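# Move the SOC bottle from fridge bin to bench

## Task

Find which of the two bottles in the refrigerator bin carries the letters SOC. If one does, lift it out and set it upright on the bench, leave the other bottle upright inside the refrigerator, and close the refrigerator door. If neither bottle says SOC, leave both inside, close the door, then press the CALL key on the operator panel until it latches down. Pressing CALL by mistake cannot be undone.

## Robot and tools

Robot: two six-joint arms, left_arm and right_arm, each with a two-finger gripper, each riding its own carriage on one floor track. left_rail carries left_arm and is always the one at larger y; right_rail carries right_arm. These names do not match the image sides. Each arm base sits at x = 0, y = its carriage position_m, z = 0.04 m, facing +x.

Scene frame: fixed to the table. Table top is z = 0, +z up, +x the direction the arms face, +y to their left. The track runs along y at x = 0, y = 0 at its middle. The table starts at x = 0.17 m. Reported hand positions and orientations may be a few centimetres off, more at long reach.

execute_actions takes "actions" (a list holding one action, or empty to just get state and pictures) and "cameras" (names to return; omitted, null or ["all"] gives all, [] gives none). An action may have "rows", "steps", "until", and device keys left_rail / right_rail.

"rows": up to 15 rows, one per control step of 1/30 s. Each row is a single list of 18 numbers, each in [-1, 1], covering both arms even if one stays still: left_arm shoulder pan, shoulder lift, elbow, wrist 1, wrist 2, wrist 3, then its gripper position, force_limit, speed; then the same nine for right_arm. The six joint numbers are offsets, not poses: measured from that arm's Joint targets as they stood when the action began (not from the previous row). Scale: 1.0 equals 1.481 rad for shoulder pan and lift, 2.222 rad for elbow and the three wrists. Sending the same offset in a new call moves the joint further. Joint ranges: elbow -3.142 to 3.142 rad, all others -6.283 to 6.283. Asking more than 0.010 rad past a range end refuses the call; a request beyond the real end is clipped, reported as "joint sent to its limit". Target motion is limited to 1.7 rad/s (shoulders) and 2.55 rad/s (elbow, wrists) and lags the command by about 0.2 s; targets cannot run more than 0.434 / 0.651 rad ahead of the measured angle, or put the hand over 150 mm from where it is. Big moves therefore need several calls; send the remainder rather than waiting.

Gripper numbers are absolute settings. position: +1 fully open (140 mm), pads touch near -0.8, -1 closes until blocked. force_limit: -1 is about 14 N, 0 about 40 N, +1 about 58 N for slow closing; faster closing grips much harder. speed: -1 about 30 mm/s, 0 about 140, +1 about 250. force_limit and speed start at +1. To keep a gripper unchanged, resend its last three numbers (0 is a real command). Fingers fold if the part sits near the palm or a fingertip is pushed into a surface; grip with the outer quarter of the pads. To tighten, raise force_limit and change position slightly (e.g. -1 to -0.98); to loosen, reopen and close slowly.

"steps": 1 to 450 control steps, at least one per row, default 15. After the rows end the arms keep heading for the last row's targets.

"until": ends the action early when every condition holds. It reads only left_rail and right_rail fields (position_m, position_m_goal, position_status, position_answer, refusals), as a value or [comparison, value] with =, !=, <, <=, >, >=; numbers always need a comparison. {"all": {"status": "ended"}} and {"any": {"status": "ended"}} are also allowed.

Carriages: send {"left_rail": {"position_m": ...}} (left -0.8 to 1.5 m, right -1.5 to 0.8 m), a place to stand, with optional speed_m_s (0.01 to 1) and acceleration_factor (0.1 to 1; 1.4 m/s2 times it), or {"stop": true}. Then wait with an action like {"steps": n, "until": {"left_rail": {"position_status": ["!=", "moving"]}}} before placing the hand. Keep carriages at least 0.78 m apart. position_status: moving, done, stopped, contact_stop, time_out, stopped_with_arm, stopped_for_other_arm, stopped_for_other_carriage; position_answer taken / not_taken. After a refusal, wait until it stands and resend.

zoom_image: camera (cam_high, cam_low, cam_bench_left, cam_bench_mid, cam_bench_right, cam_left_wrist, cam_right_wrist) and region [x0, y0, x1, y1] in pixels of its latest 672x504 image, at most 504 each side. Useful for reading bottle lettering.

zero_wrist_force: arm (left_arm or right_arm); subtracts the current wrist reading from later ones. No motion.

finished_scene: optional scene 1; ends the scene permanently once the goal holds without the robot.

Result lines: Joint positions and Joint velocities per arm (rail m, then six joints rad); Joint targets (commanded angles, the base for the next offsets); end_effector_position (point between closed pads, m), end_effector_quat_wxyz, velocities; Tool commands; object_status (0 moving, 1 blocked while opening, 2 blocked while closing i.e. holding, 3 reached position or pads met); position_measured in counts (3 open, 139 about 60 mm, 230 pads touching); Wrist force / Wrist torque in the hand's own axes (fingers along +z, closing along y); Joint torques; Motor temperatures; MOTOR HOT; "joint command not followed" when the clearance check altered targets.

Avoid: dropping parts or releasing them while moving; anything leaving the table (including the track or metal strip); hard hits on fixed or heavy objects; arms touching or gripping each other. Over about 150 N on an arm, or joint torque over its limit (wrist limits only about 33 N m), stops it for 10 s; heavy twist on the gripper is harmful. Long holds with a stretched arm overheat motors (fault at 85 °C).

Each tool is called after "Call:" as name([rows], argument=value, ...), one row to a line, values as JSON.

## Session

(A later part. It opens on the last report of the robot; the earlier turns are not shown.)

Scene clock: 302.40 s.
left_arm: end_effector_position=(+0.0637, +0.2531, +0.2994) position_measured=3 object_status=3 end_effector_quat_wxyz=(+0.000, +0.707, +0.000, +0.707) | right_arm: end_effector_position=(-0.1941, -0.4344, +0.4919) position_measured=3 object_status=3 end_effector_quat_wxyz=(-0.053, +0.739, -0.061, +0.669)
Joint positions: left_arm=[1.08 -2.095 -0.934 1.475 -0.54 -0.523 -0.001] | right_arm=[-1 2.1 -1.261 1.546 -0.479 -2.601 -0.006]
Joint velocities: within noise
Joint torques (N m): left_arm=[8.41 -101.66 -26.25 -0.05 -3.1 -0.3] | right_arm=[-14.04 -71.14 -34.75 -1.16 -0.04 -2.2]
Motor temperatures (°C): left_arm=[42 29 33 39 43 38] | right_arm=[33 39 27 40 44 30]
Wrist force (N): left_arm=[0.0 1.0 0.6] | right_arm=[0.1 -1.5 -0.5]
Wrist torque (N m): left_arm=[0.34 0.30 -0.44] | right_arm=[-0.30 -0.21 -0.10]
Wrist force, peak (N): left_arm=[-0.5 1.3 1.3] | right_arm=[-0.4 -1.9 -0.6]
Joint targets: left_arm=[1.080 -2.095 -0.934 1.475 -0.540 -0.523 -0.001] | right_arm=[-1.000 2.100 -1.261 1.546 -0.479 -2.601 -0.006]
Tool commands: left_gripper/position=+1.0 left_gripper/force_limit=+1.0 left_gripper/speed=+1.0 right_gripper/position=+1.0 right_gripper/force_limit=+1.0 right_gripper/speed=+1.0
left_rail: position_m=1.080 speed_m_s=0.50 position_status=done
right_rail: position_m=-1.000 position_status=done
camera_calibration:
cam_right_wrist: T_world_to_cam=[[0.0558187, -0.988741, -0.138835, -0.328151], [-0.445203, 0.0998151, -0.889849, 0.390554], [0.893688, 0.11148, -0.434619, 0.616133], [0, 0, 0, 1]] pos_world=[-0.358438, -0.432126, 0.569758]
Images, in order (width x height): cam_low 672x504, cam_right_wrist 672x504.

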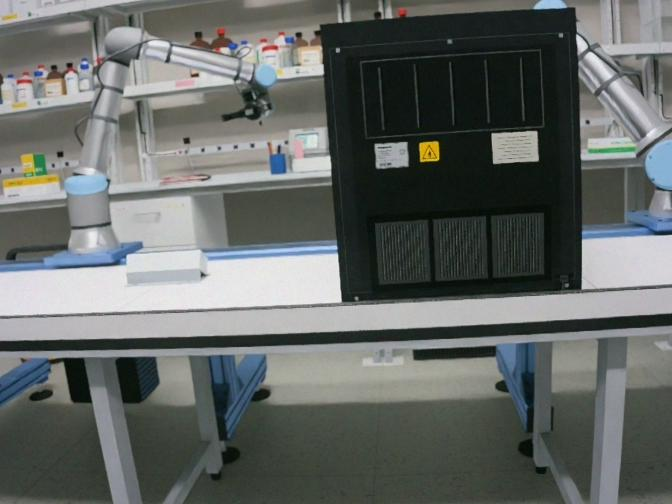

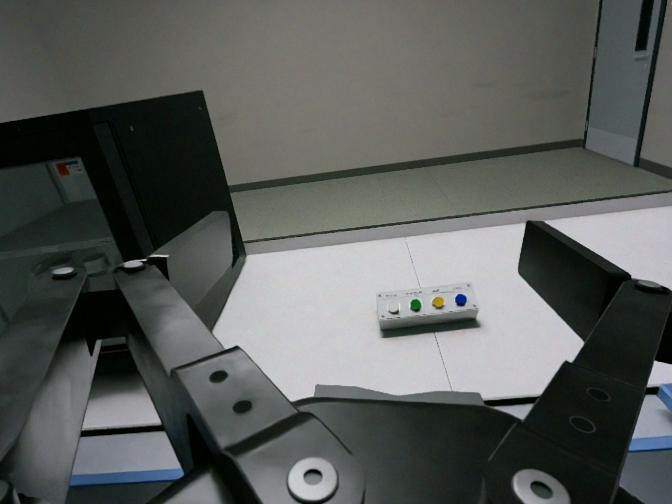

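Call:
execute_actions([
  {"right_rail": {"position_m": -1.4}, "rows": [[0,0,0,0,0,0,1,1,1,0,0,0,0,0,0,-1,-1,0]], "steps": 60, "until": {"right_rail": {"position_status": ["!=", "moving"]}}},
], cameras=[])

Call:
execute_actions([
  {"rows": [[0,0,0,0,0,0,1,1,1,0,0,0,0,0.08,0.1,-1,-1,0],[0,0,0,0,0,0,1,1,1,0,0,0,0,0.1628,0.25,-1,-1,0],[0,0,0,0,0,0,1,1,1,0,0,0,0,0.1628,0.4,-1,-1,0],[0,0,0,0,0,0,1,1,1,0,0,0,0,0.1628,0.5,-1,-1,0],[0,0,0,0,0,0,1,1,1,-0.1,0,0,-0.1,0.1628,0.6,-1,-1,0],[0,0,0,0,0,0,1,1,1,-0.2,0,0.03,-0.2,0.1628,0.7096,-1,-1,0],[0,0,0,0,0,0,1,1,1,-0.3,0.01,0.06,-0.3,0.1628,0.7096,-1,-1,0],[0,0,0,0,0,0,1,1,1,-0.4,0.02,0.1,-0.45,0.1628,0.7096,-1,-1,0],[0,0,0,0,0,0,1,1,1,-0.5,0.0273,0.1465,-0.6,0.1628,0.7096,-1,-1,0],[0,0,0,0,0,0,1,1,1,-0.5398,0.0273,0.1465,-0.75,0.1628,0.7096,-1,-1,0],[0,0,0,0,0,0,1,1,1,-0.5398,0.0273,0.1465,-0.8836,0.1628,0.7096,-1,-1,0]], "steps": 50},
], cameras=["cam_right_wrist", "cam_bench_right", "cam_bench_mid"])

Scene clock: 360.47 s.
left_arm: end_effector_position=(+0.0637, +0.2531, +0.2994) position_measured=3 object_status=3 end_effector_quat_wxyz=(+0.000, +0.707, +0.000, +0.707) | right_arm: end_effector_position=(-0.1941, -0.8344, +0.4919) position_measured=233 object_status=3 end_effector_quat_wxyz=(-0.053, +0.739, -0.061, +0.669)
Joint positions: left_arm=[1.08 -2.095 -0.934 1.475 -0.54 -0.523 -0.001] | right_arm=[-1.4 2.1 -1.261 1.546 -0.479 -2.601 -0.006]
Joint torques (N m): left_arm=[8.25 -102.2 -26.7 0.14 -3.19 -0.55] | right_arm=[1.86 -67.39 -39.07 1.49 0.25 -2.17]
Wrist force (N): left_arm=[0.0 1.1 0.6] | right_arm=[-0.3 -1.3 -0.3]
Wrist torque (N m): left_arm=[0.37 0.29 -0.45] | right_arm=[-0.28 -0.18 -0.10]
Wrist force, peak (N): left_arm=[-0.4 1.5 1.1] | right_arm=[-0.4 -4.6 -0.5]
Joint targets: left_arm=[1.080 -2.095 -0.934 1.475 -0.540 -0.523 -0.001] | right_arm=[-1.400 2.100 -1.261 1.546 -0.479 -2.601 -0.006]
left_rail: position_m=1.080 speed_m_s=0.50 position_status=done
right_rail: position_m=-1.400 position_status=done
No camera images: "cameras" was empty.

Scene clock: 362.33 s.
left_arm: end_effector_position=(+0.0637, +0.2531, +0.2994) position_measured=3 object_status=3 end_effector_quat_wxyz=(+0.000, +0.707, +0.000, +0.707) | right_arm: end_effector_position=(+0.2601, -0.6004, +0.2148) position_measured=233 object_status=3 end_effector_quat_wxyz=(+0.337, +0.162, +0.926, +0.059)
Joint positions: left_arm=[1.08 -2.095 -0.934 1.475 -0.54 -0.523 -0.001] | right_arm=[-1.4 1.3 -1.22 1.872 -2.442 -2.239 1.571]
Joint torques (N m): left_arm=[6.65 -103.24 -27.45 -0.16 -3 -0.69] | right_arm=[-17.07 -65.16 -28.31 -8.88 0.57 3.75]
Wrist force (N): left_arm=[-0.1 0.9 0.7] | right_arm=[0.6 -1.4 1.0]
Wrist torque (N m): left_arm=[0.31 0.32 -0.44] | right_arm=[-0.18 0.08 -0.05]
Wrist force, peak (N): left_arm=[-0.1 1.3 0.8] | right_arm=[8.2 10.2 -12.6]
Joint targets: left_arm=[1.080 -2.095 -0.934 1.475 -0.540 -0.523 -0.001] | right_arm=[-1.400 1.300 -1.220 1.872 -2.442 -2.239 1.571]
left_rail: position_m=1.080 speed_m_s=0.50 position_status=done
right_rail: position_m=-1.400 position_status=done
camera_calibration:
cam_right_wrist: T_world_to_cam=[[0.287268, 0.946824, 0.14492, 0.484881], [0.457136, -0.268476, 0.847907, -0.466266], [0.841727, -0.177328, -0.509952, -0.0354491], [0, 0, 0, 1]] pos_world=[0.103695, -0.590564, 0.307004]
Images, in order (width x height): cam_bench_mid 672x504, cam_bench_right 672x504, cam_right_wrist 672x504.

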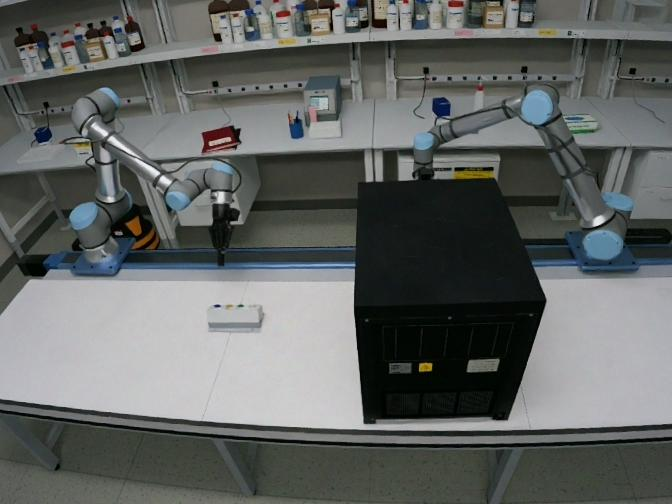

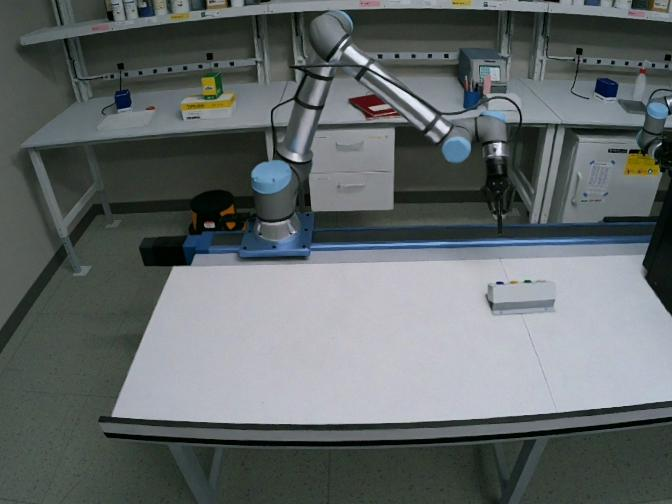

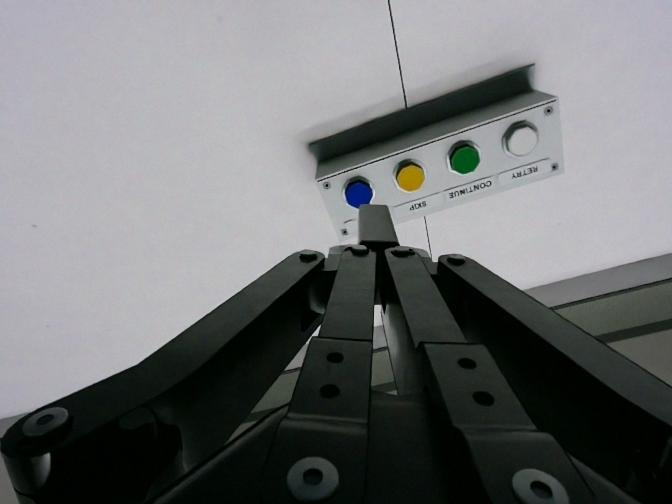

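Call:
zoom_image(camera="cam_right_wrist", region=[300, 50, 580, 260])

Scaled by 1.800 from the camera's 672x504 image, which has a finer 960x720 frame.

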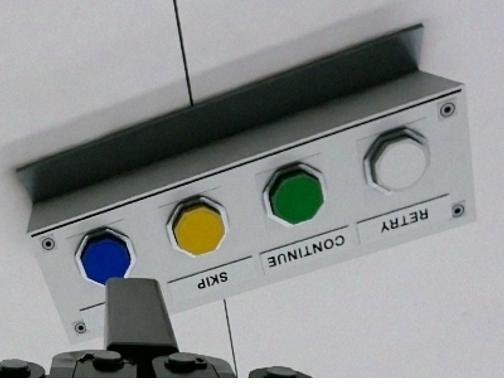

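Call:
execute_actions([
  {"right_rail": {"position_m": -1.28, "speed_m_s": 0.5}, "steps": 60, "until": {"right_rail": {"position_status": ["!=", "moving"]}}},
], cameras=["cam_right_wrist"])

Call:
zoom_image(camera="cam_right_wrist", region=[160, 50, 440, 260])

Scene clock: 378.43 s.
left_arm: end_effector_position=(+0.0637, +0.2531, +0.2994) position_measured=3 object_status=3 end_effector_quat_wxyz=(+0.000, +0.707, +0.000, +0.707) | right_arm: end_effector_position=(+0.2601, -0.4804, +0.2147) position_measured=233 object_status=3 end_effector_quat_wxyz=(+0.337, +0.162, +0.926, +0.059)
Joint positions: left_arm=[1.08 -2.095 -0.934 1.475 -0.54 -0.523 -0.001] | right_arm=[-1.28 1.3 -1.22 1.872 -2.442 -2.239 1.571]
Joint torques (N m): left_arm=[6.69 -102.33 -27.09 0.09 -2.92 -0.47] | right_arm=[-10.48 -83.54 -53.23 -6.53 -0.11 4.01]
Wrist force (N): left_arm=[-0.5 1.2 0.5] | right_arm=[0.3 -1.4 0.9]
Wrist torque (N m): left_arm=[0.39 0.40 -0.45] | right_arm=[-0.18 0.16 -0.05]
Wrist force, peak (N): left_arm=[0.1 1.3 1.1] | right_arm=[-0.2 -4.2 0.8]
Joint targets: left_arm=[1.080 -2.095 -0.934 1.475 -0.540 -0.523 -0.001] | right_arm=[-1.280 1.300 -1.220 1.872 -2.442 -2.239 1.571]
Tool commands: left_gripper/position=+1.0 left_gripper/force_limit=+1.0 left_gripper/speed=+1.0 right_gripper/position=-1.0 right_gripper/force_limit=-1.0 right_gripper/speed=+0.0
left_rail: position_m=1.080 speed_m_s=0.50 position_status=done
right_rail: position_m=-1.280 speed_m_s=0.50 position_status=done
camera_calibration:
cam_right_wrist: T_world_to_cam=[[0.287357, 0.946772, 0.145078, 0.371194], [0.457084, -0.268655, 0.847879, -0.434034], [0.841725, -0.177331, -0.509954, -0.0142213], [0, 0, 0, 1]] pos_world=[0.103695, -0.470564, 0.306904]
Images, in order (width x height): cam_right_wrist 672x504.

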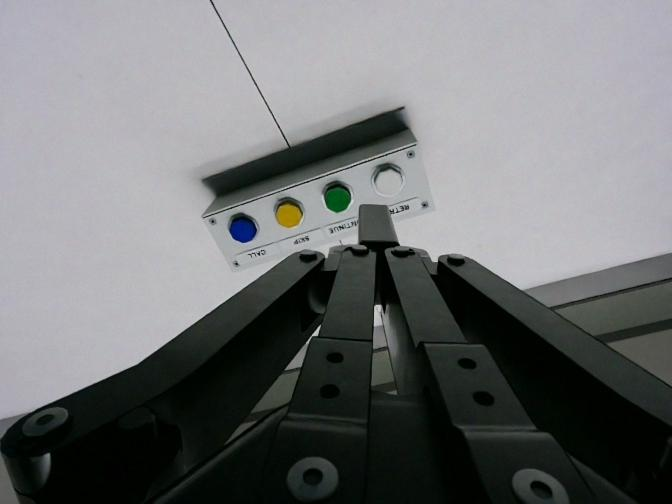

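Scaled by 1.800 from the camera's 672x504 image, which has a finer 960x720 frame.

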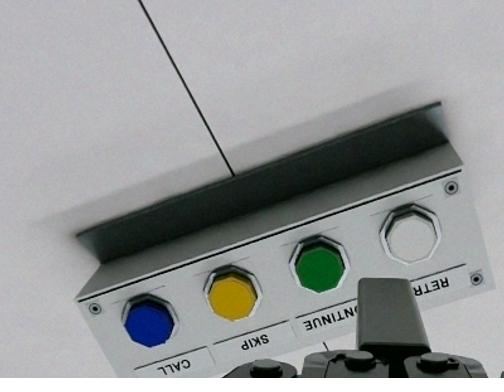

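Call:
execute_actions([
  {"rows": [[0,0,0,0,0,0,1,1,1,-0.1654,-0.0514,0.1199,-0.1236,0.0824,0,-1,-1,0]], "steps": 30},
], cameras=["cam_right_wrist", "cam_bench_right", "cam_bench_mid"])

Call:
zoom_image(camera="cam_right_wrist", region=[250, 60, 530, 270])

Call:
zoom_image(camera="cam_bench_right", region=[460, 200, 570, 320])

Scene clock: 415.53 s.
left_arm: end_effector_position=(+0.0637, +0.2531, +0.2994) position_measured=3 object_status=3 end_effector_quat_wxyz=(+0.000, +0.707, +0.000, +0.707) | right_arm: end_effector_position=(+0.3571, -0.6189, +0.1326) position_measured=233 object_status=3 end_effector_quat_wxyz=(+0.267, +0.280, +0.918, +0.082)
Joint positions: left_arm=[1.08 -2.095 -0.934 1.475 -0.54 -0.523 -0.001] | right_arm=[-1.28 1.055 -1.296 2.138 -2.717 -2.056 1.571]
Joint torques (N m): left_arm=[8.26 -102.67 -26.57 0.22 -3.05 -0.58] | right_arm=[-15.8 -70.36 -23.36 -8.66 1.05 3.12]
Wrist force (N): left_arm=[-0.1 0.4 0.4] | right_arm=[0.6 -2.0 1.2]
Wrist torque (N m): left_arm=[0.21 0.32 -0.45] | right_arm=[-0.35 0.04 -0.04]
Wrist force, peak (N): left_arm=[-0.1 1.4 1.0] | right_arm=[0.2 8.8 -15.3]
Joint targets: left_arm=[1.080 -2.095 -0.934 1.475 -0.540 -0.523 -0.001] | right_arm=[-1.280 1.055 -1.296 2.138 -2.717 -2.056 1.571]
left_rail: position_m=1.080 speed_m_s=0.50 position_status=done
right_rail: position_m=-1.280 speed_m_s=0.50 position_status=done
camera_calibration:
cam_right_wrist: T_world_to_cam=[[0.488981, 0.842742, 0.225128, 0.339376], [0.487432, -0.478016, 0.730692, -0.570866], [0.7234, -0.24756, -0.64452, -0.145613], [0, 0, 0, 1]] pos_world=[0.217646, -0.594938, 0.246874]
Images, in order (width x height): cam_bench_mid 672x504, cam_bench_right 672x504, cam_right_wrist 672x504.

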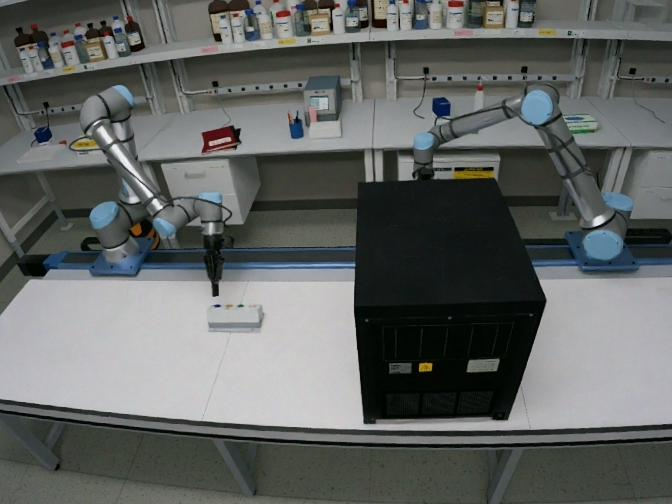

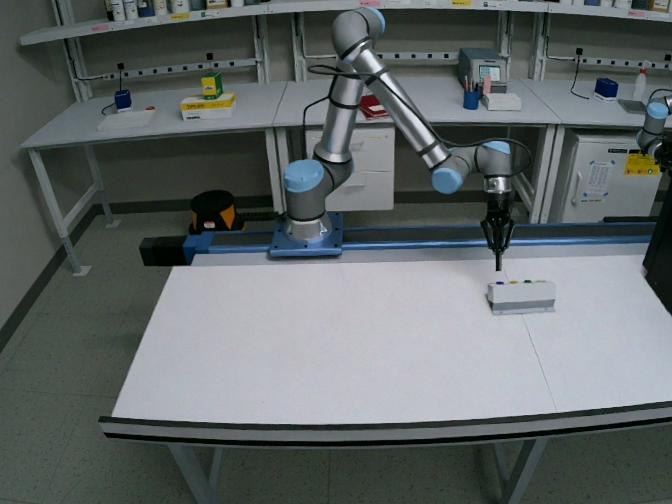

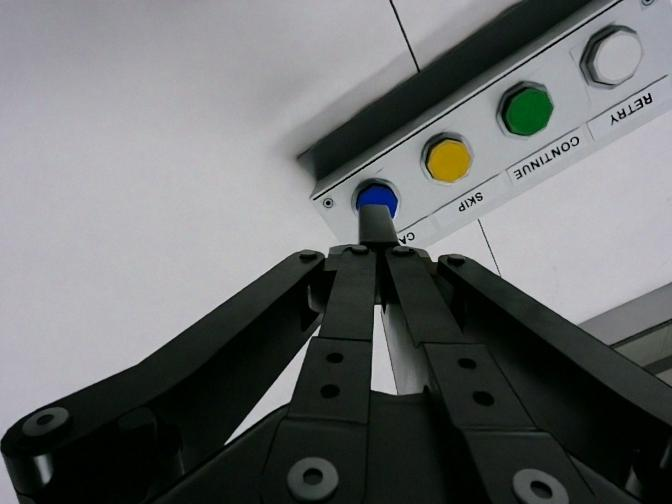

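Scaled by 1.800 from the camera's 672x504 image, which has a finer 960x720 frame.

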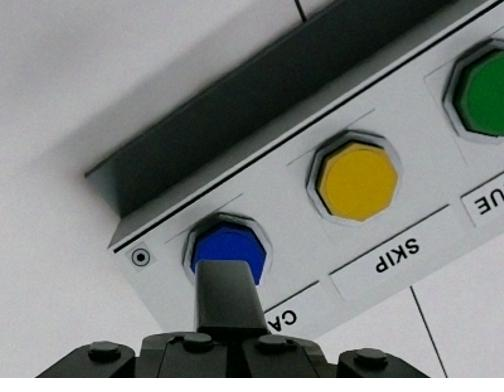

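Scaled by 4.200 from the camera's 672x504 image, which has a finer 960x720 frame.

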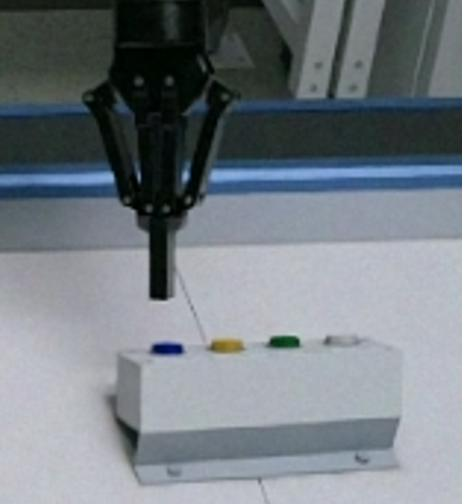

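Call:
execute_actions([
  {"right_rail": {"position_m": -1.276}, "steps": 30, "until": {"right_rail": {"position_status": ["!=", "moving"]}}},
], cameras=[])

Call:
execute_actions([
  {"rows": [[0,0,0,0,0,0,1,1,1,-0.0095,0.0261,0.0029,-0.0232,0.002,0,-1,-1,0]], "steps": 15},
], cameras=["cam_right_wrist", "cam_bench_right", "cam_bench_mid"])

Call:
zoom_image(camera="cam_right_wrist", region=[270, 120, 480, 280])

Call:
zoom_image(camera="cam_bench_right", region=[460, 240, 570, 320])

Scene clock: 443.87 s.
left_arm: end_effector_position=(+0.0637, +0.2531, +0.2994) position_measured=3 object_status=3 end_effector_quat_wxyz=(+0.000, +0.707, +0.000, +0.707) | right_arm: end_effector_position=(+0.3571, -0.6148, +0.1326) position_measured=233 object_status=3 end_effector_quat_wxyz=(+0.267, +0.280, +0.918, +0.082)
Joint positions: left_arm=[1.08 -2.095 -0.934 1.475 -0.54 -0.523 -0.001] | right_arm=[-1.276 1.055 -1.296 2.138 -2.717 -2.056 1.571]
Joint torques (N m): left_arm=[7.37 -101.47 -27.15 0.37 -3.05 -0.45] | right_arm=[-16.8 -63.87 -30.46 -8.3 0.48 2.81]
Wrist force (N): left_arm=[-0.1 0.9 0.6] | right_arm=[0.2 -1.6 1.2]
Wrist torque (N m): left_arm=[0.32 0.31 -0.44] | right_arm=[-0.26 0.13 -0.04]
Wrist force, peak (N): left_arm=[-0.4 1.2 1.1] | right_arm=[-0.6 -3.3 1.1]
Joint targets: left_arm=[1.080 -2.095 -0.934 1.475 -0.540 -0.523 -0.001] | right_arm=[-1.276 1.055 -1.296 2.138 -2.717 -2.056 1.571]
Tool commands: left_gripper/position=+1.0 left_gripper/force_limit=+1.0 left_gripper/speed=+1.0 right_gripper/position=-1.0 right_gripper/force_limit=-1.0 right_gripper/speed=+0.0
left_rail: position_m=1.080 speed_m_s=0.50 position_status=done
right_rail: position_m=-1.276 speed_m_s=0.50 position_status=done
No camera images: "cameras" was empty.

Scene clock: 444.57 s.
left_arm: end_effector_position=(+0.0637, +0.2531, +0.2994) position_measured=3 object_status=3 end_effector_quat_wxyz=(+0.000, +0.707, +0.000, +0.707) | right_arm: end_effector_position=(+0.3677, -0.6151, +0.1098) position_measured=233 object_status=3 end_effector_quat_wxyz=(+0.266, +0.287, +0.916, +0.083)
Joint positions: left_arm=[1.08 -2.095 -0.934 1.475 -0.54 -0.523 -0.001] | right_arm=[-1.276 1.041 -1.258 2.145 -2.768 -2.052 1.571]
Joint torques (N m): left_arm=[8.05 -101.93 -26.84 0.11 -2.91 -0.43] | right_arm=[-15.9 -53.58 -21.9 -8.84 0.94 3.29]
Wrist force (N): left_arm=[-0.2 0.6 0.4] | right_arm=[0.4 -1.7 1.6]
Wrist torque (N m): left_arm=[0.25 0.34 -0.43] | right_arm=[-0.27 0.09 -0.05]
Wrist force, peak (N): left_arm=[-0.3 1.0 1.0] | right_arm=[-1.0 0.4 -7.7]
Joint targets: left_arm=[1.080 -2.095 -0.934 1.475 -0.540 -0.523 -0.001] | right_arm=[-1.276 1.041 -1.258 2.145 -2.768 -2.052 1.571]
left_rail: position_m=1.080 speed_m_s=0.50 position_status=done
right_rail: position_m=-1.276 speed_m_s=0.50 position_status=done
camera_calibration:
cam_right_wrist: T_world_to_cam=[[0.499778, 0.834706, 0.231275, 0.326518], [0.481638, -0.489745, 0.726757, -0.562147], [0.719894, -0.251826, -0.64679, -0.168163], [0, 0, 0, 1]] pos_world=[0.228625, -0.590203, 0.224263]
Images, in order (width x height): cam_bench_mid 672x504, cam_bench_right 672x504, cam_right_wrist 672x504.

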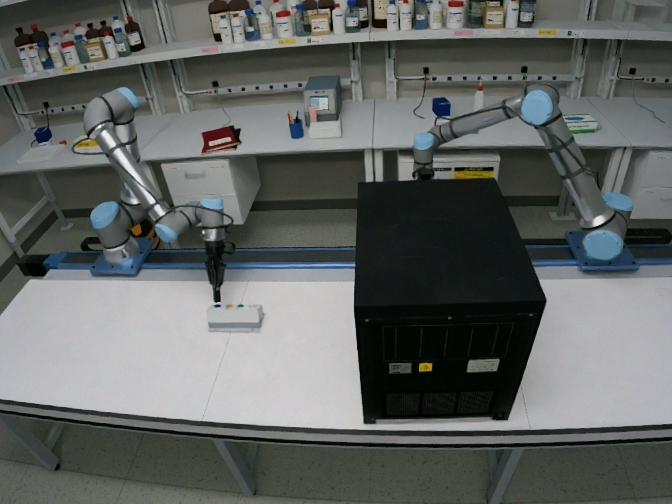

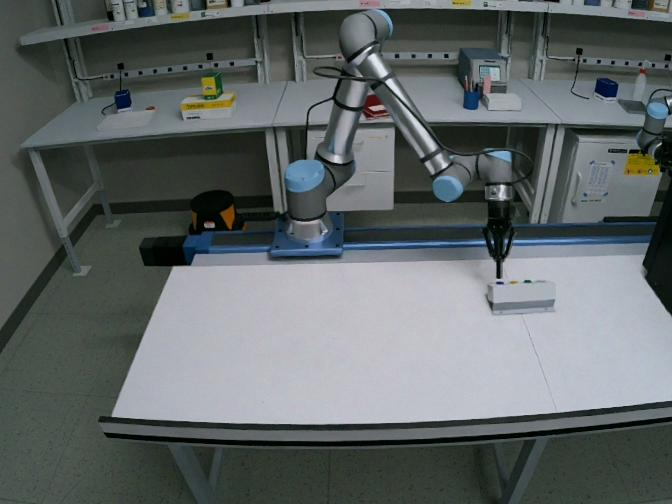

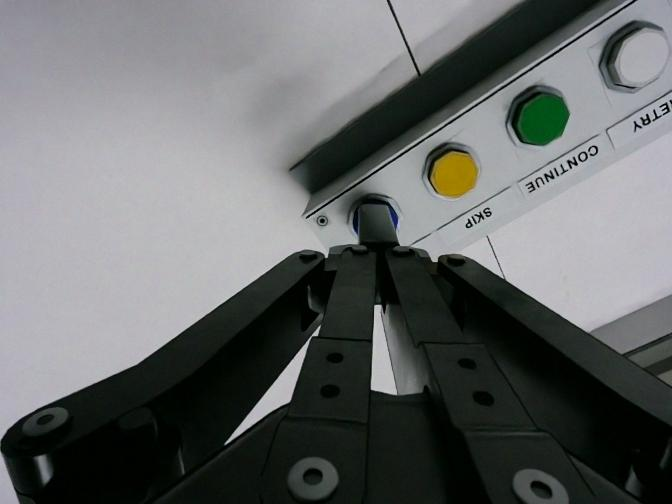

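Scaled by 2.400 from the camera's 672x504 image, which has a finer 960x720 frame.

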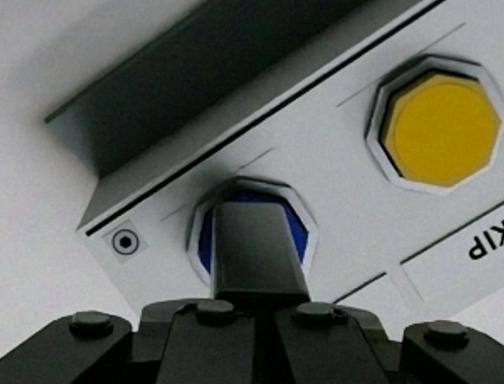

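Scaled by 4.582 from the camera's 672x504 image, which has a finer 960x720 frame.

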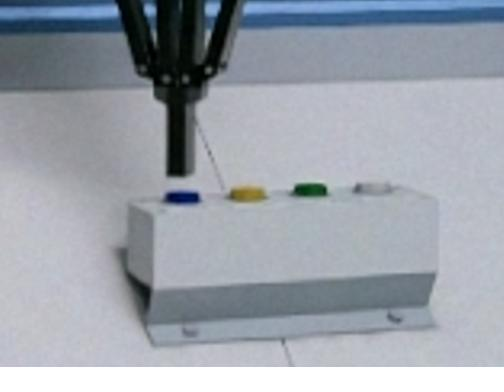

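Call:
zero_wrist_force(arm="right_arm")

Call:
execute_actions([
  {"rows": [[0,0,0,0,0,0,1,1,1,-0.0023,0.0052,0.0002,-0.0044,0.0005,0,-1,-1,0],[0,0,0,0,0,0,1,1,1,-0.00466,0.0104,0.00036,-0.00878,0.00095,0,-1,-1,0]], "steps": 15},
], cameras=["cam_right_wrist"])

Wrist force sensor zeroed.

Scene clock: 449.57 s.
left_arm: end_effector_position=(+0.0637, +0.2531, +0.2994) position_measured=3 object_status=3 end_effector_quat_wxyz=(+0.000, +0.707, +0.000, +0.707) | right_arm: end_effector_position=(+0.3731, -0.6150, +0.1013) position_measured=233 object_status=3 end_effector_quat_wxyz=(+0.266, +0.290, +0.915, +0.084)
Joint positions: left_arm=[1.08 -2.095 -0.934 1.475 -0.54 -0.523 -0.001] | right_arm=[-1.276 1.034 -1.242 2.146 -2.788 -2.049 1.571]
Joint torques (N m): left_arm=[6.85 -101.44 -26.14 0.3 -3.07 -0.25] | right_arm=[-16.33 -53.42 -20.73 -8.64 1.13 2.81]
Wrist force (N, zeroed by zero_wrist_force on right_arm): left_arm=[-0.1 1.1 0.8] | right_arm=[-0.1 0.1 -0.2]
Wrist torque (N m, zeroed by zero_wrist_force on right_arm): left_arm=[0.37 0.31 -0.44] | right_arm=[0.02 0.01 -0.01]
Wrist force, peak (N, zeroed by zero_wrist_force on right_arm): left_arm=[-0.4 1.5 0.9] | right_arm=[0.1 -0.1 -2.2]
Joint targets: left_arm=[1.080 -2.095 -0.934 1.475 -0.540 -0.523 -0.001] | right_arm=[-1.276 1.034 -1.242 2.146 -2.788 -2.049 1.571]
left_rail: position_m=1.080 speed_m_s=0.50 position_status=done
right_rail: position_m=-1.276 speed_m_s=0.50 position_status=done
camera_calibration:
cam_right_wrist: T_world_to_cam=[[0.505015, 0.830646, 0.234491, 0.320948], [0.478615, -0.495594, 0.724786, -0.560817], [0.718253, -0.253797, -0.647842, -0.177908], [0, 0, 0, 1]] pos_world=[0.234114, -0.589685, 0.215956]
Images, in order (width x height): cam_right_wrist 672x504.

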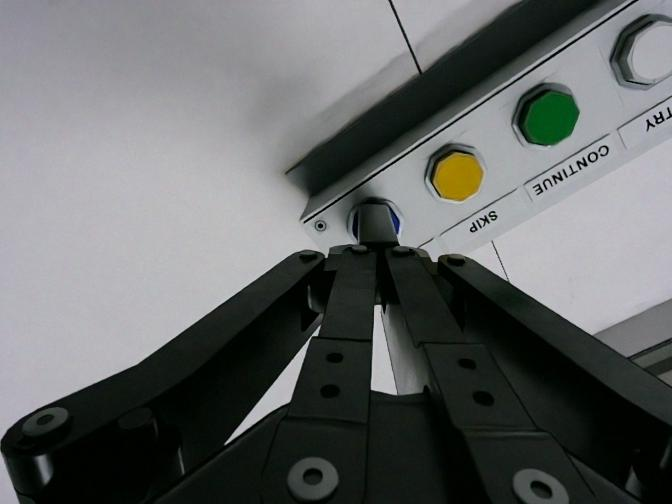

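Call:
execute_actions([
  {"rows": [[0,0,0,0,0,0,1,1,1,-0.0009,0.0021,0.0001,-0.0018,0.0002,0,-1,-1,0],[0,0,0,0,0,0,1,1,1,-0.00186,0.00416,0.00014,-0.0035,0.0004,0,-1,-1,0]], "steps": 12},
], cameras=[])

Call:
execute_actions([
  {"rows": [[0,0,0,0,0,0,1,1,1,-0.0009,0.0021,0.0001,-0.0018,0.0002,0,-1,-1,0],[0,0,0,0,0,0,1,1,1,-0.00186,0.00416,0.00014,-0.0035,0.0004,0,-1,-1,0]], "steps": 12},
], cameras=["cam_right_wrist", "cam_bench_right"])

Scene clock: 454.43 s.
left_arm: end_effector_position=(+0.0637, +0.2531, +0.2994) position_measured=3 object_status=3 end_effector_quat_wxyz=(+0.000, +0.707, +0.000, +0.707) | right_arm: end_effector_position=(+0.3752, -0.6150, +0.0980) position_measured=233 object_status=3 end_effector_quat_wxyz=(+0.266, +0.292, +0.915, +0.085)
Joint positions: left_arm=[1.08 -2.095 -0.934 1.475 -0.54 -0.523 -0.001] | right_arm=[-1.276 1.031 -1.236 2.146 -2.796 -2.049 1.571]
Joint torques (N m): left_arm=[6.73 -101.74 -27.28 0.54 -3.01 -0.74] | right_arm=[-22.08 -52.04 -20.8 -8.44 -0.01 3.03]
Wrist force (N, zeroed by zero_wrist_force on right_arm): left_arm=[0.0 0.7 0.6] | right_arm=[1.8 -1.1 -6.6]
Wrist torque (N m, zeroed by zero_wrist_force on right_arm): left_arm=[0.28 0.30 -0.44] | right_arm=[0.13 0.08 -0.02]
Wrist force, peak (N, zeroed by zero_wrist_force on right_arm): left_arm=[-0.4 1.2 1.1] | right_arm=[1.3 -1.4 -7.2]
Joint targets: left_arm=[1.080 -2.095 -0.934 1.475 -0.540 -0.523 -0.001] | right_arm=[-1.276 1.031 -1.236 2.146 -2.796 -2.049 1.571]
left_rail: position_m=1.080 speed_m_s=0.50 position_status=done
right_rail: position_m=-1.276 speed_m_s=0.50 position_status=done
No camera images: "cameras" was empty.

Scene clock: 455.03 s.
left_arm: end_effector_position=(+0.0637, +0.2531, +0.2994) position_measured=3 object_status=3 end_effector_quat_wxyz=(+0.000, +0.707, +0.000, +0.707) | right_arm: end_effector_position=(+0.3772, -0.6150, +0.0947) position_measured=233 object_status=3 end_effector_quat_wxyz=(+0.266, +0.293, +0.915, +0.085)
Joint positions: left_arm=[1.08 -2.095 -0.934 1.475 -0.54 -0.523 -0.001] | right_arm=[-1.276 1.029 -1.23 2.146 -2.803 -2.048 1.571]
Joint torques (N m): left_arm=[7.59 -101.12 -26.02 0.3 -2.81 -0.64] | right_arm=[-59.8 12.27 -18.44 -7.97 0.9 2.92]
Wrist force (N, zeroed by zero_wrist_force on right_arm): left_arm=[0.1 0.9 0.8] | right_arm=[0.8 -37.3 -129.6]
Wrist torque (N m, zeroed by zero_wrist_force on right_arm): left_arm=[0.33 0.25 -0.44] | right_arm=[1.43 0.69 -0.16]
Wrist force, peak (N, zeroed by zero_wrist_force on right_arm): left_arm=[-0.1 1.3 1.1] | right_arm=[0.8 -37.3 -129.6]
Joint targets: left_arm=[1.080 -2.095 -0.934 1.475 -0.540 -0.523 -0.001] | right_arm=[-1.276 1.029 -1.230 2.146 -2.803 -2.048 1.571]
left_rail: position_m=1.080 speed_m_s=0.50 position_status=done
right_rail: position_m=-1.276 speed_m_s=0.50 position_status=done
camera_calibration:
cam_right_wrist: T_world_to_cam=[[0.508986, 0.827421, 0.23729, 0.316611], [0.476217, -0.500321, 0.723116, -0.559865], [0.717043, -0.255055, -0.648688, -0.185401], [0, 0, 0, 1]] pos_world=[0.238407, -0.589371, 0.209451]
Images, in order (width x height): cam_bench_right 672x504, cam_right_wrist 672x504.

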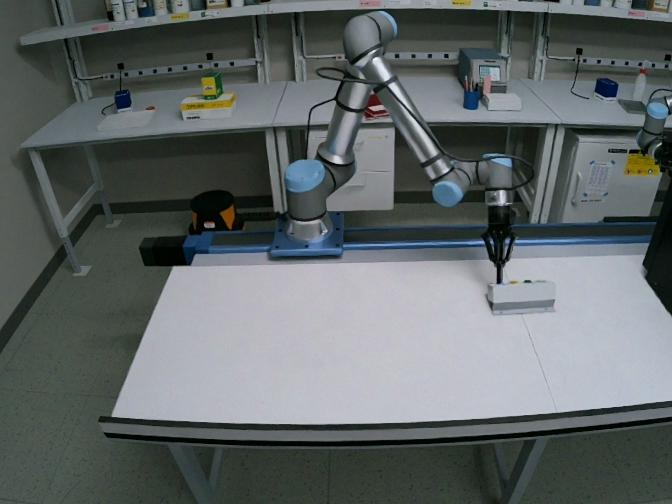

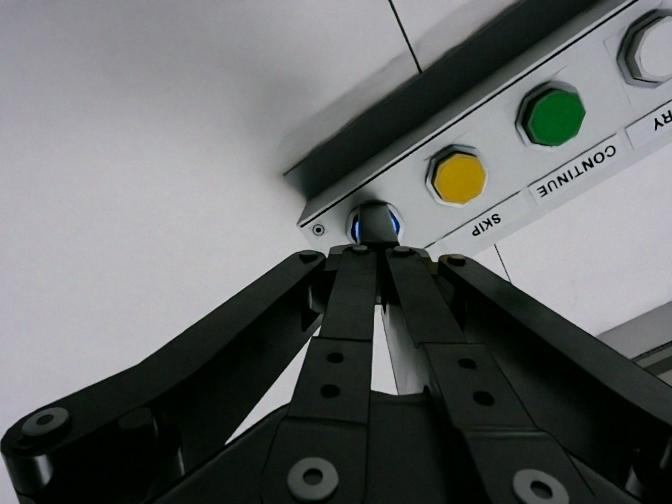

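Call:
execute_actions([
  {"rows": [[0,0,0,0,0,0,1,1,1,0.0019,-0.0042,-0.0001,0.0035,-0.0004,0,-1,-1,0],[0,0,0,0,0,0,1,1,1,0.0047,-0.0104,-0.0004,0.0088,-0.001,0,-1,-1,0],[0,0,0,0,0,0,1,1,1,0.0093,-0.0208,-0.0007,0.0176,-0.0019,0,-1,-1,0],[0,0,0,0,0,0,1,1,1,0.0186,-0.0416,-0.0014,0.0351,-0.0038,0,-1,-1,0],[0,0,0,0,0,0,1,1,1,0.0279,-0.0624,-0.0021,0.0527,-0.0057,0,-1,-1,0]], "steps": 20},
], cameras=["cam_right_wrist", "cam_bench_right"])

Call:
zoom_image(camera="cam_right_wrist", region=[270, 100, 530, 270])

Call:
zoom_image(camera="cam_bench_right", region=[460, 240, 570, 320])

Scene clock: 467.10 s.
left_arm: end_effector_position=(+0.0637, +0.2531, +0.2994) position_measured=3 object_status=3 end_effector_quat_wxyz=(+0.000, +0.707, +0.000, +0.707) | right_arm: end_effector_position=(+0.3447, -0.6172, +0.1446) position_measured=233 object_status=3 end_effector_quat_wxyz=(+0.268, +0.273, +0.921, +0.079)
Joint positions: left_arm=[1.08 -2.095 -0.934 1.475 -0.54 -0.523 -0.001] | right_arm=[-1.276 1.07 -1.322 2.142 -2.687 -2.06 1.571]
Joint torques (N m): left_arm=[6.99 -101.92 -25.58 0.44 -3.07 -0.36] | right_arm=[10.08 -68.86 -52.24 -2.3 -3.79 3.11]
Wrist force (N, zeroed by zero_wrist_force on right_arm): left_arm=[0.0 1.1 0.5] | right_arm=[-2.3 -0.5 -4.2]
Wrist torque (N m, zeroed by zero_wrist_force on right_arm): left_arm=[0.37 0.29 -0.44] | right_arm=[-0.13 0.51 -0.01]
Wrist force, peak (N, zeroed by zero_wrist_force on right_arm): left_arm=[-0.4 1.1 1.2] | right_arm=[0.7 -40.0 -147.7]
Joint targets: left_arm=[1.080 -2.095 -0.934 1.475 -0.540 -0.523 -0.001] | right_arm=[-1.276 1.070 -1.322 2.141 -2.686 -2.060 1.571]
left_rail: position_m=1.080 speed_m_s=0.50 position_status=done
right_rail: position_m=-1.276 speed_m_s=0.50 position_status=done
camera_calibration:
cam_right_wrist: T_world_to_cam=[[0.477641, 0.851159, 0.217685, 0.35146], [0.493942, -0.465074, 0.734662, -0.567507], [0.726554, -0.243381, -0.642562, -0.127348], [0, 0, 0, 1]] pos_world=[0.204968, -0.594075, 0.258589]
Images, in order (width x height): cam_bench_right 672x504, cam_right_wrist 672x504.

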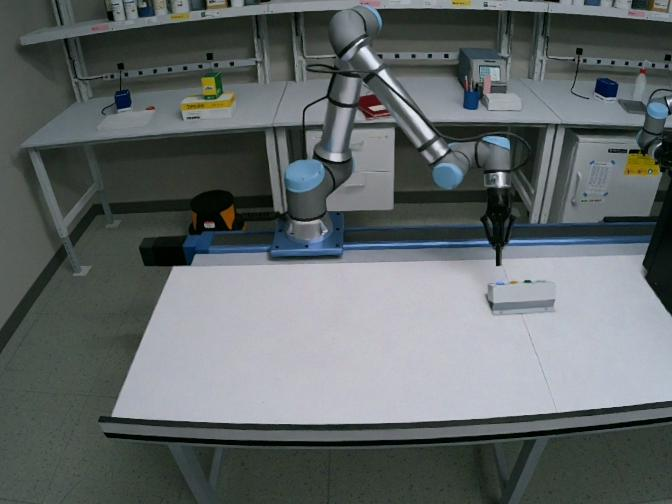

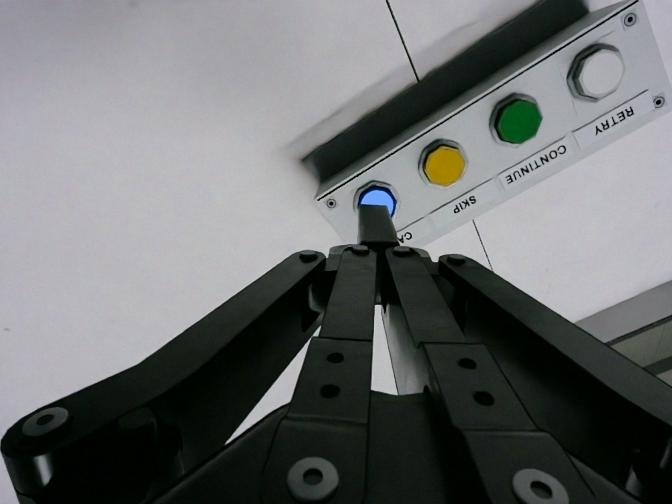

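Scaled by 1.938 from the camera's 672x504 image, which has a finer 960x720 frame.

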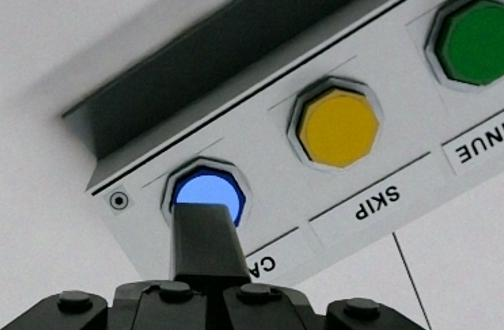

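Scaled by 4.582 from the camera's 672x504 image, which has a finer 960x720 frame.

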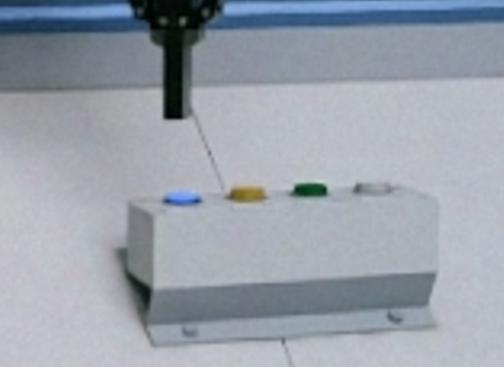

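Call:
execute_actions([
  {"left_rail": {"position_m": 1.45, "speed_m_s": 0.8}, "steps": 60, "until": {"left_rail": {"position_status": ["!=", "moving"]}}},
], cameras=["cam_left_wrist", "cam_bench_left"])

Call:
zoom_image(camera="cam_left_wrist", region=[330, 0, 672, 400])

Call:
zoom_image(camera="cam_bench_left", region=[130, 210, 220, 380])

Scene clock: 475.27 s.
left_arm: end_effector_position=(+0.0638, +0.6231, +0.2994) position_measured=3 object_status=3 end_effector_quat_wxyz=(+0.000, +0.707, +0.000, +0.707) | right_arm: end_effector_position=(+0.3446, -0.6172, +0.1447) position_measured=233 object_status=3 end_effector_quat_wxyz=(+0.268, +0.273, +0.921, +0.079)
Joint positions: left_arm=[1.45 -2.095 -0.934 1.475 -0.54 -0.523 -0.001] | right_arm=[-1.276 1.07 -1.322 2.141 -2.686 -2.06 1.571]
Joint torques (N m): left_arm=[2.14 -84.43 -46.58 0.48 -3.04 -0.49] | right_arm=[11.21 -72.26 -53.54 -1.71 -3.92 2.25]
Wrist force (N, zeroed by zero_wrist_force on right_arm): left_arm=[-0.3 0.8 0.4] | right_arm=[-2.0 -0.6 -3.8]
Wrist torque (N m, zeroed by zero_wrist_force on right_arm): left_arm=[0.29 0.34 -0.45] | right_arm=[-0.16 0.46 -0.01]
Wrist force, peak (N, zeroed by zero_wrist_force on right_arm): left_arm=[-0.1 4.6 0.6] | right_arm=[-2.2 -0.6 -4.4]
Joint targets: left_arm=[1.450 -2.095 -0.934 1.475 -0.540 -0.523 -0.001] | right_arm=[-1.276 1.070 -1.322 2.141 -2.686 -2.060 1.571]
Tool commands: left_gripper/position=+1.0 left_gripper/force_limit=+1.0 left_gripper/speed=+1.0 right_gripper/position=-1.0 right_gripper/force_limit=-1.0 right_gripper/speed=+0.0
left_rail: position_m=1.450 speed_m_s=0.80 position_status=done
right_rail: position_m=-1.276 speed_m_s=0.50 position_status=done
camera_calibration:
cam_left_wrist: T_world_to_cam=[[0.00205855, -0.999778, -0.0209546, 0.64234], [-0.382757, 0.0185712, -0.923662, 0.275847], [0.923847, 0.00992193, -0.382634, 0.233376], [0, 0, 0, 1]] pos_world=[-0.111344, 0.634759, 0.357547]
Images, in order (width x height): cam_bench_left 672x504, cam_left_wrist 672x504.

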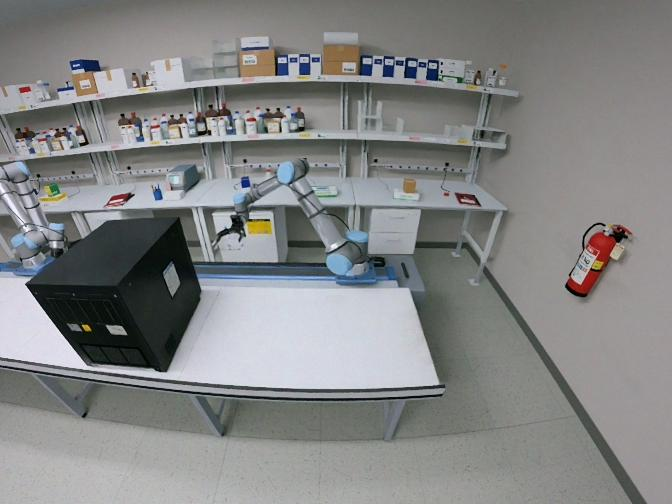

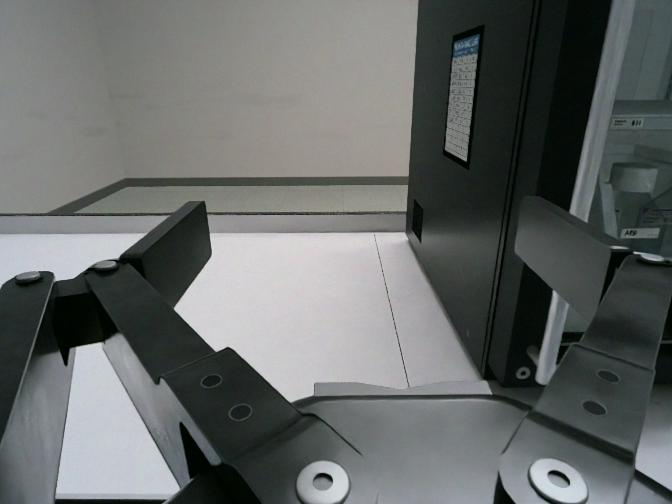

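Scaled by 1.260 from the camera's 672x504 image, which has a finer 960x720 frame.

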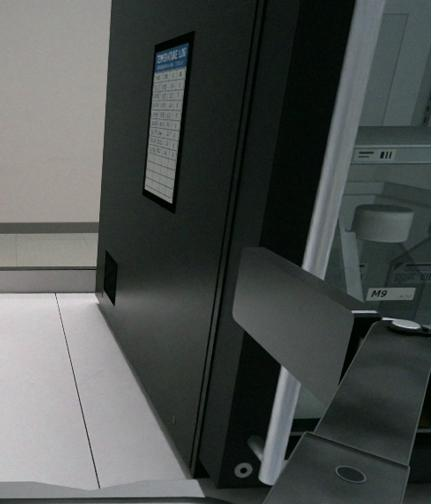

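Scaled by 2.965 from the camera's 672x504 image, which has a finer 960x720 frame.

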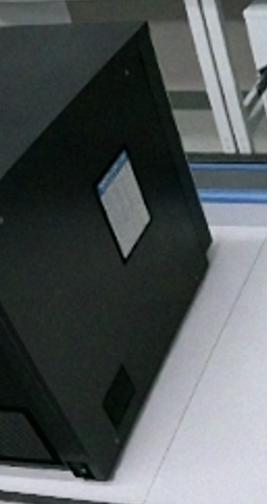

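Call:
zoom_image(camera="cam_left_wrist", region=[470, 240, 570, 400])

Call:
zoom_image(camera="cam_left_wrist", region=[490, 0, 590, 160])

Scaled by 3.150 from the camera's 672x504 image, which has a finer 960x720 frame.

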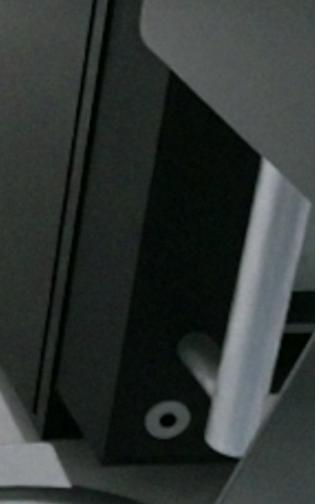

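Scaled by 3.150 from the camera's 672x504 image, which has a finer 960x720 frame.

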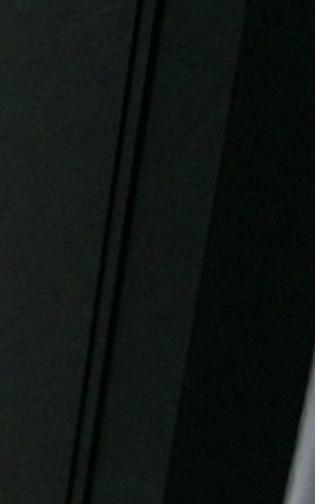

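Call:
finished_scene(scene=1)

The scene is finished: the task was done.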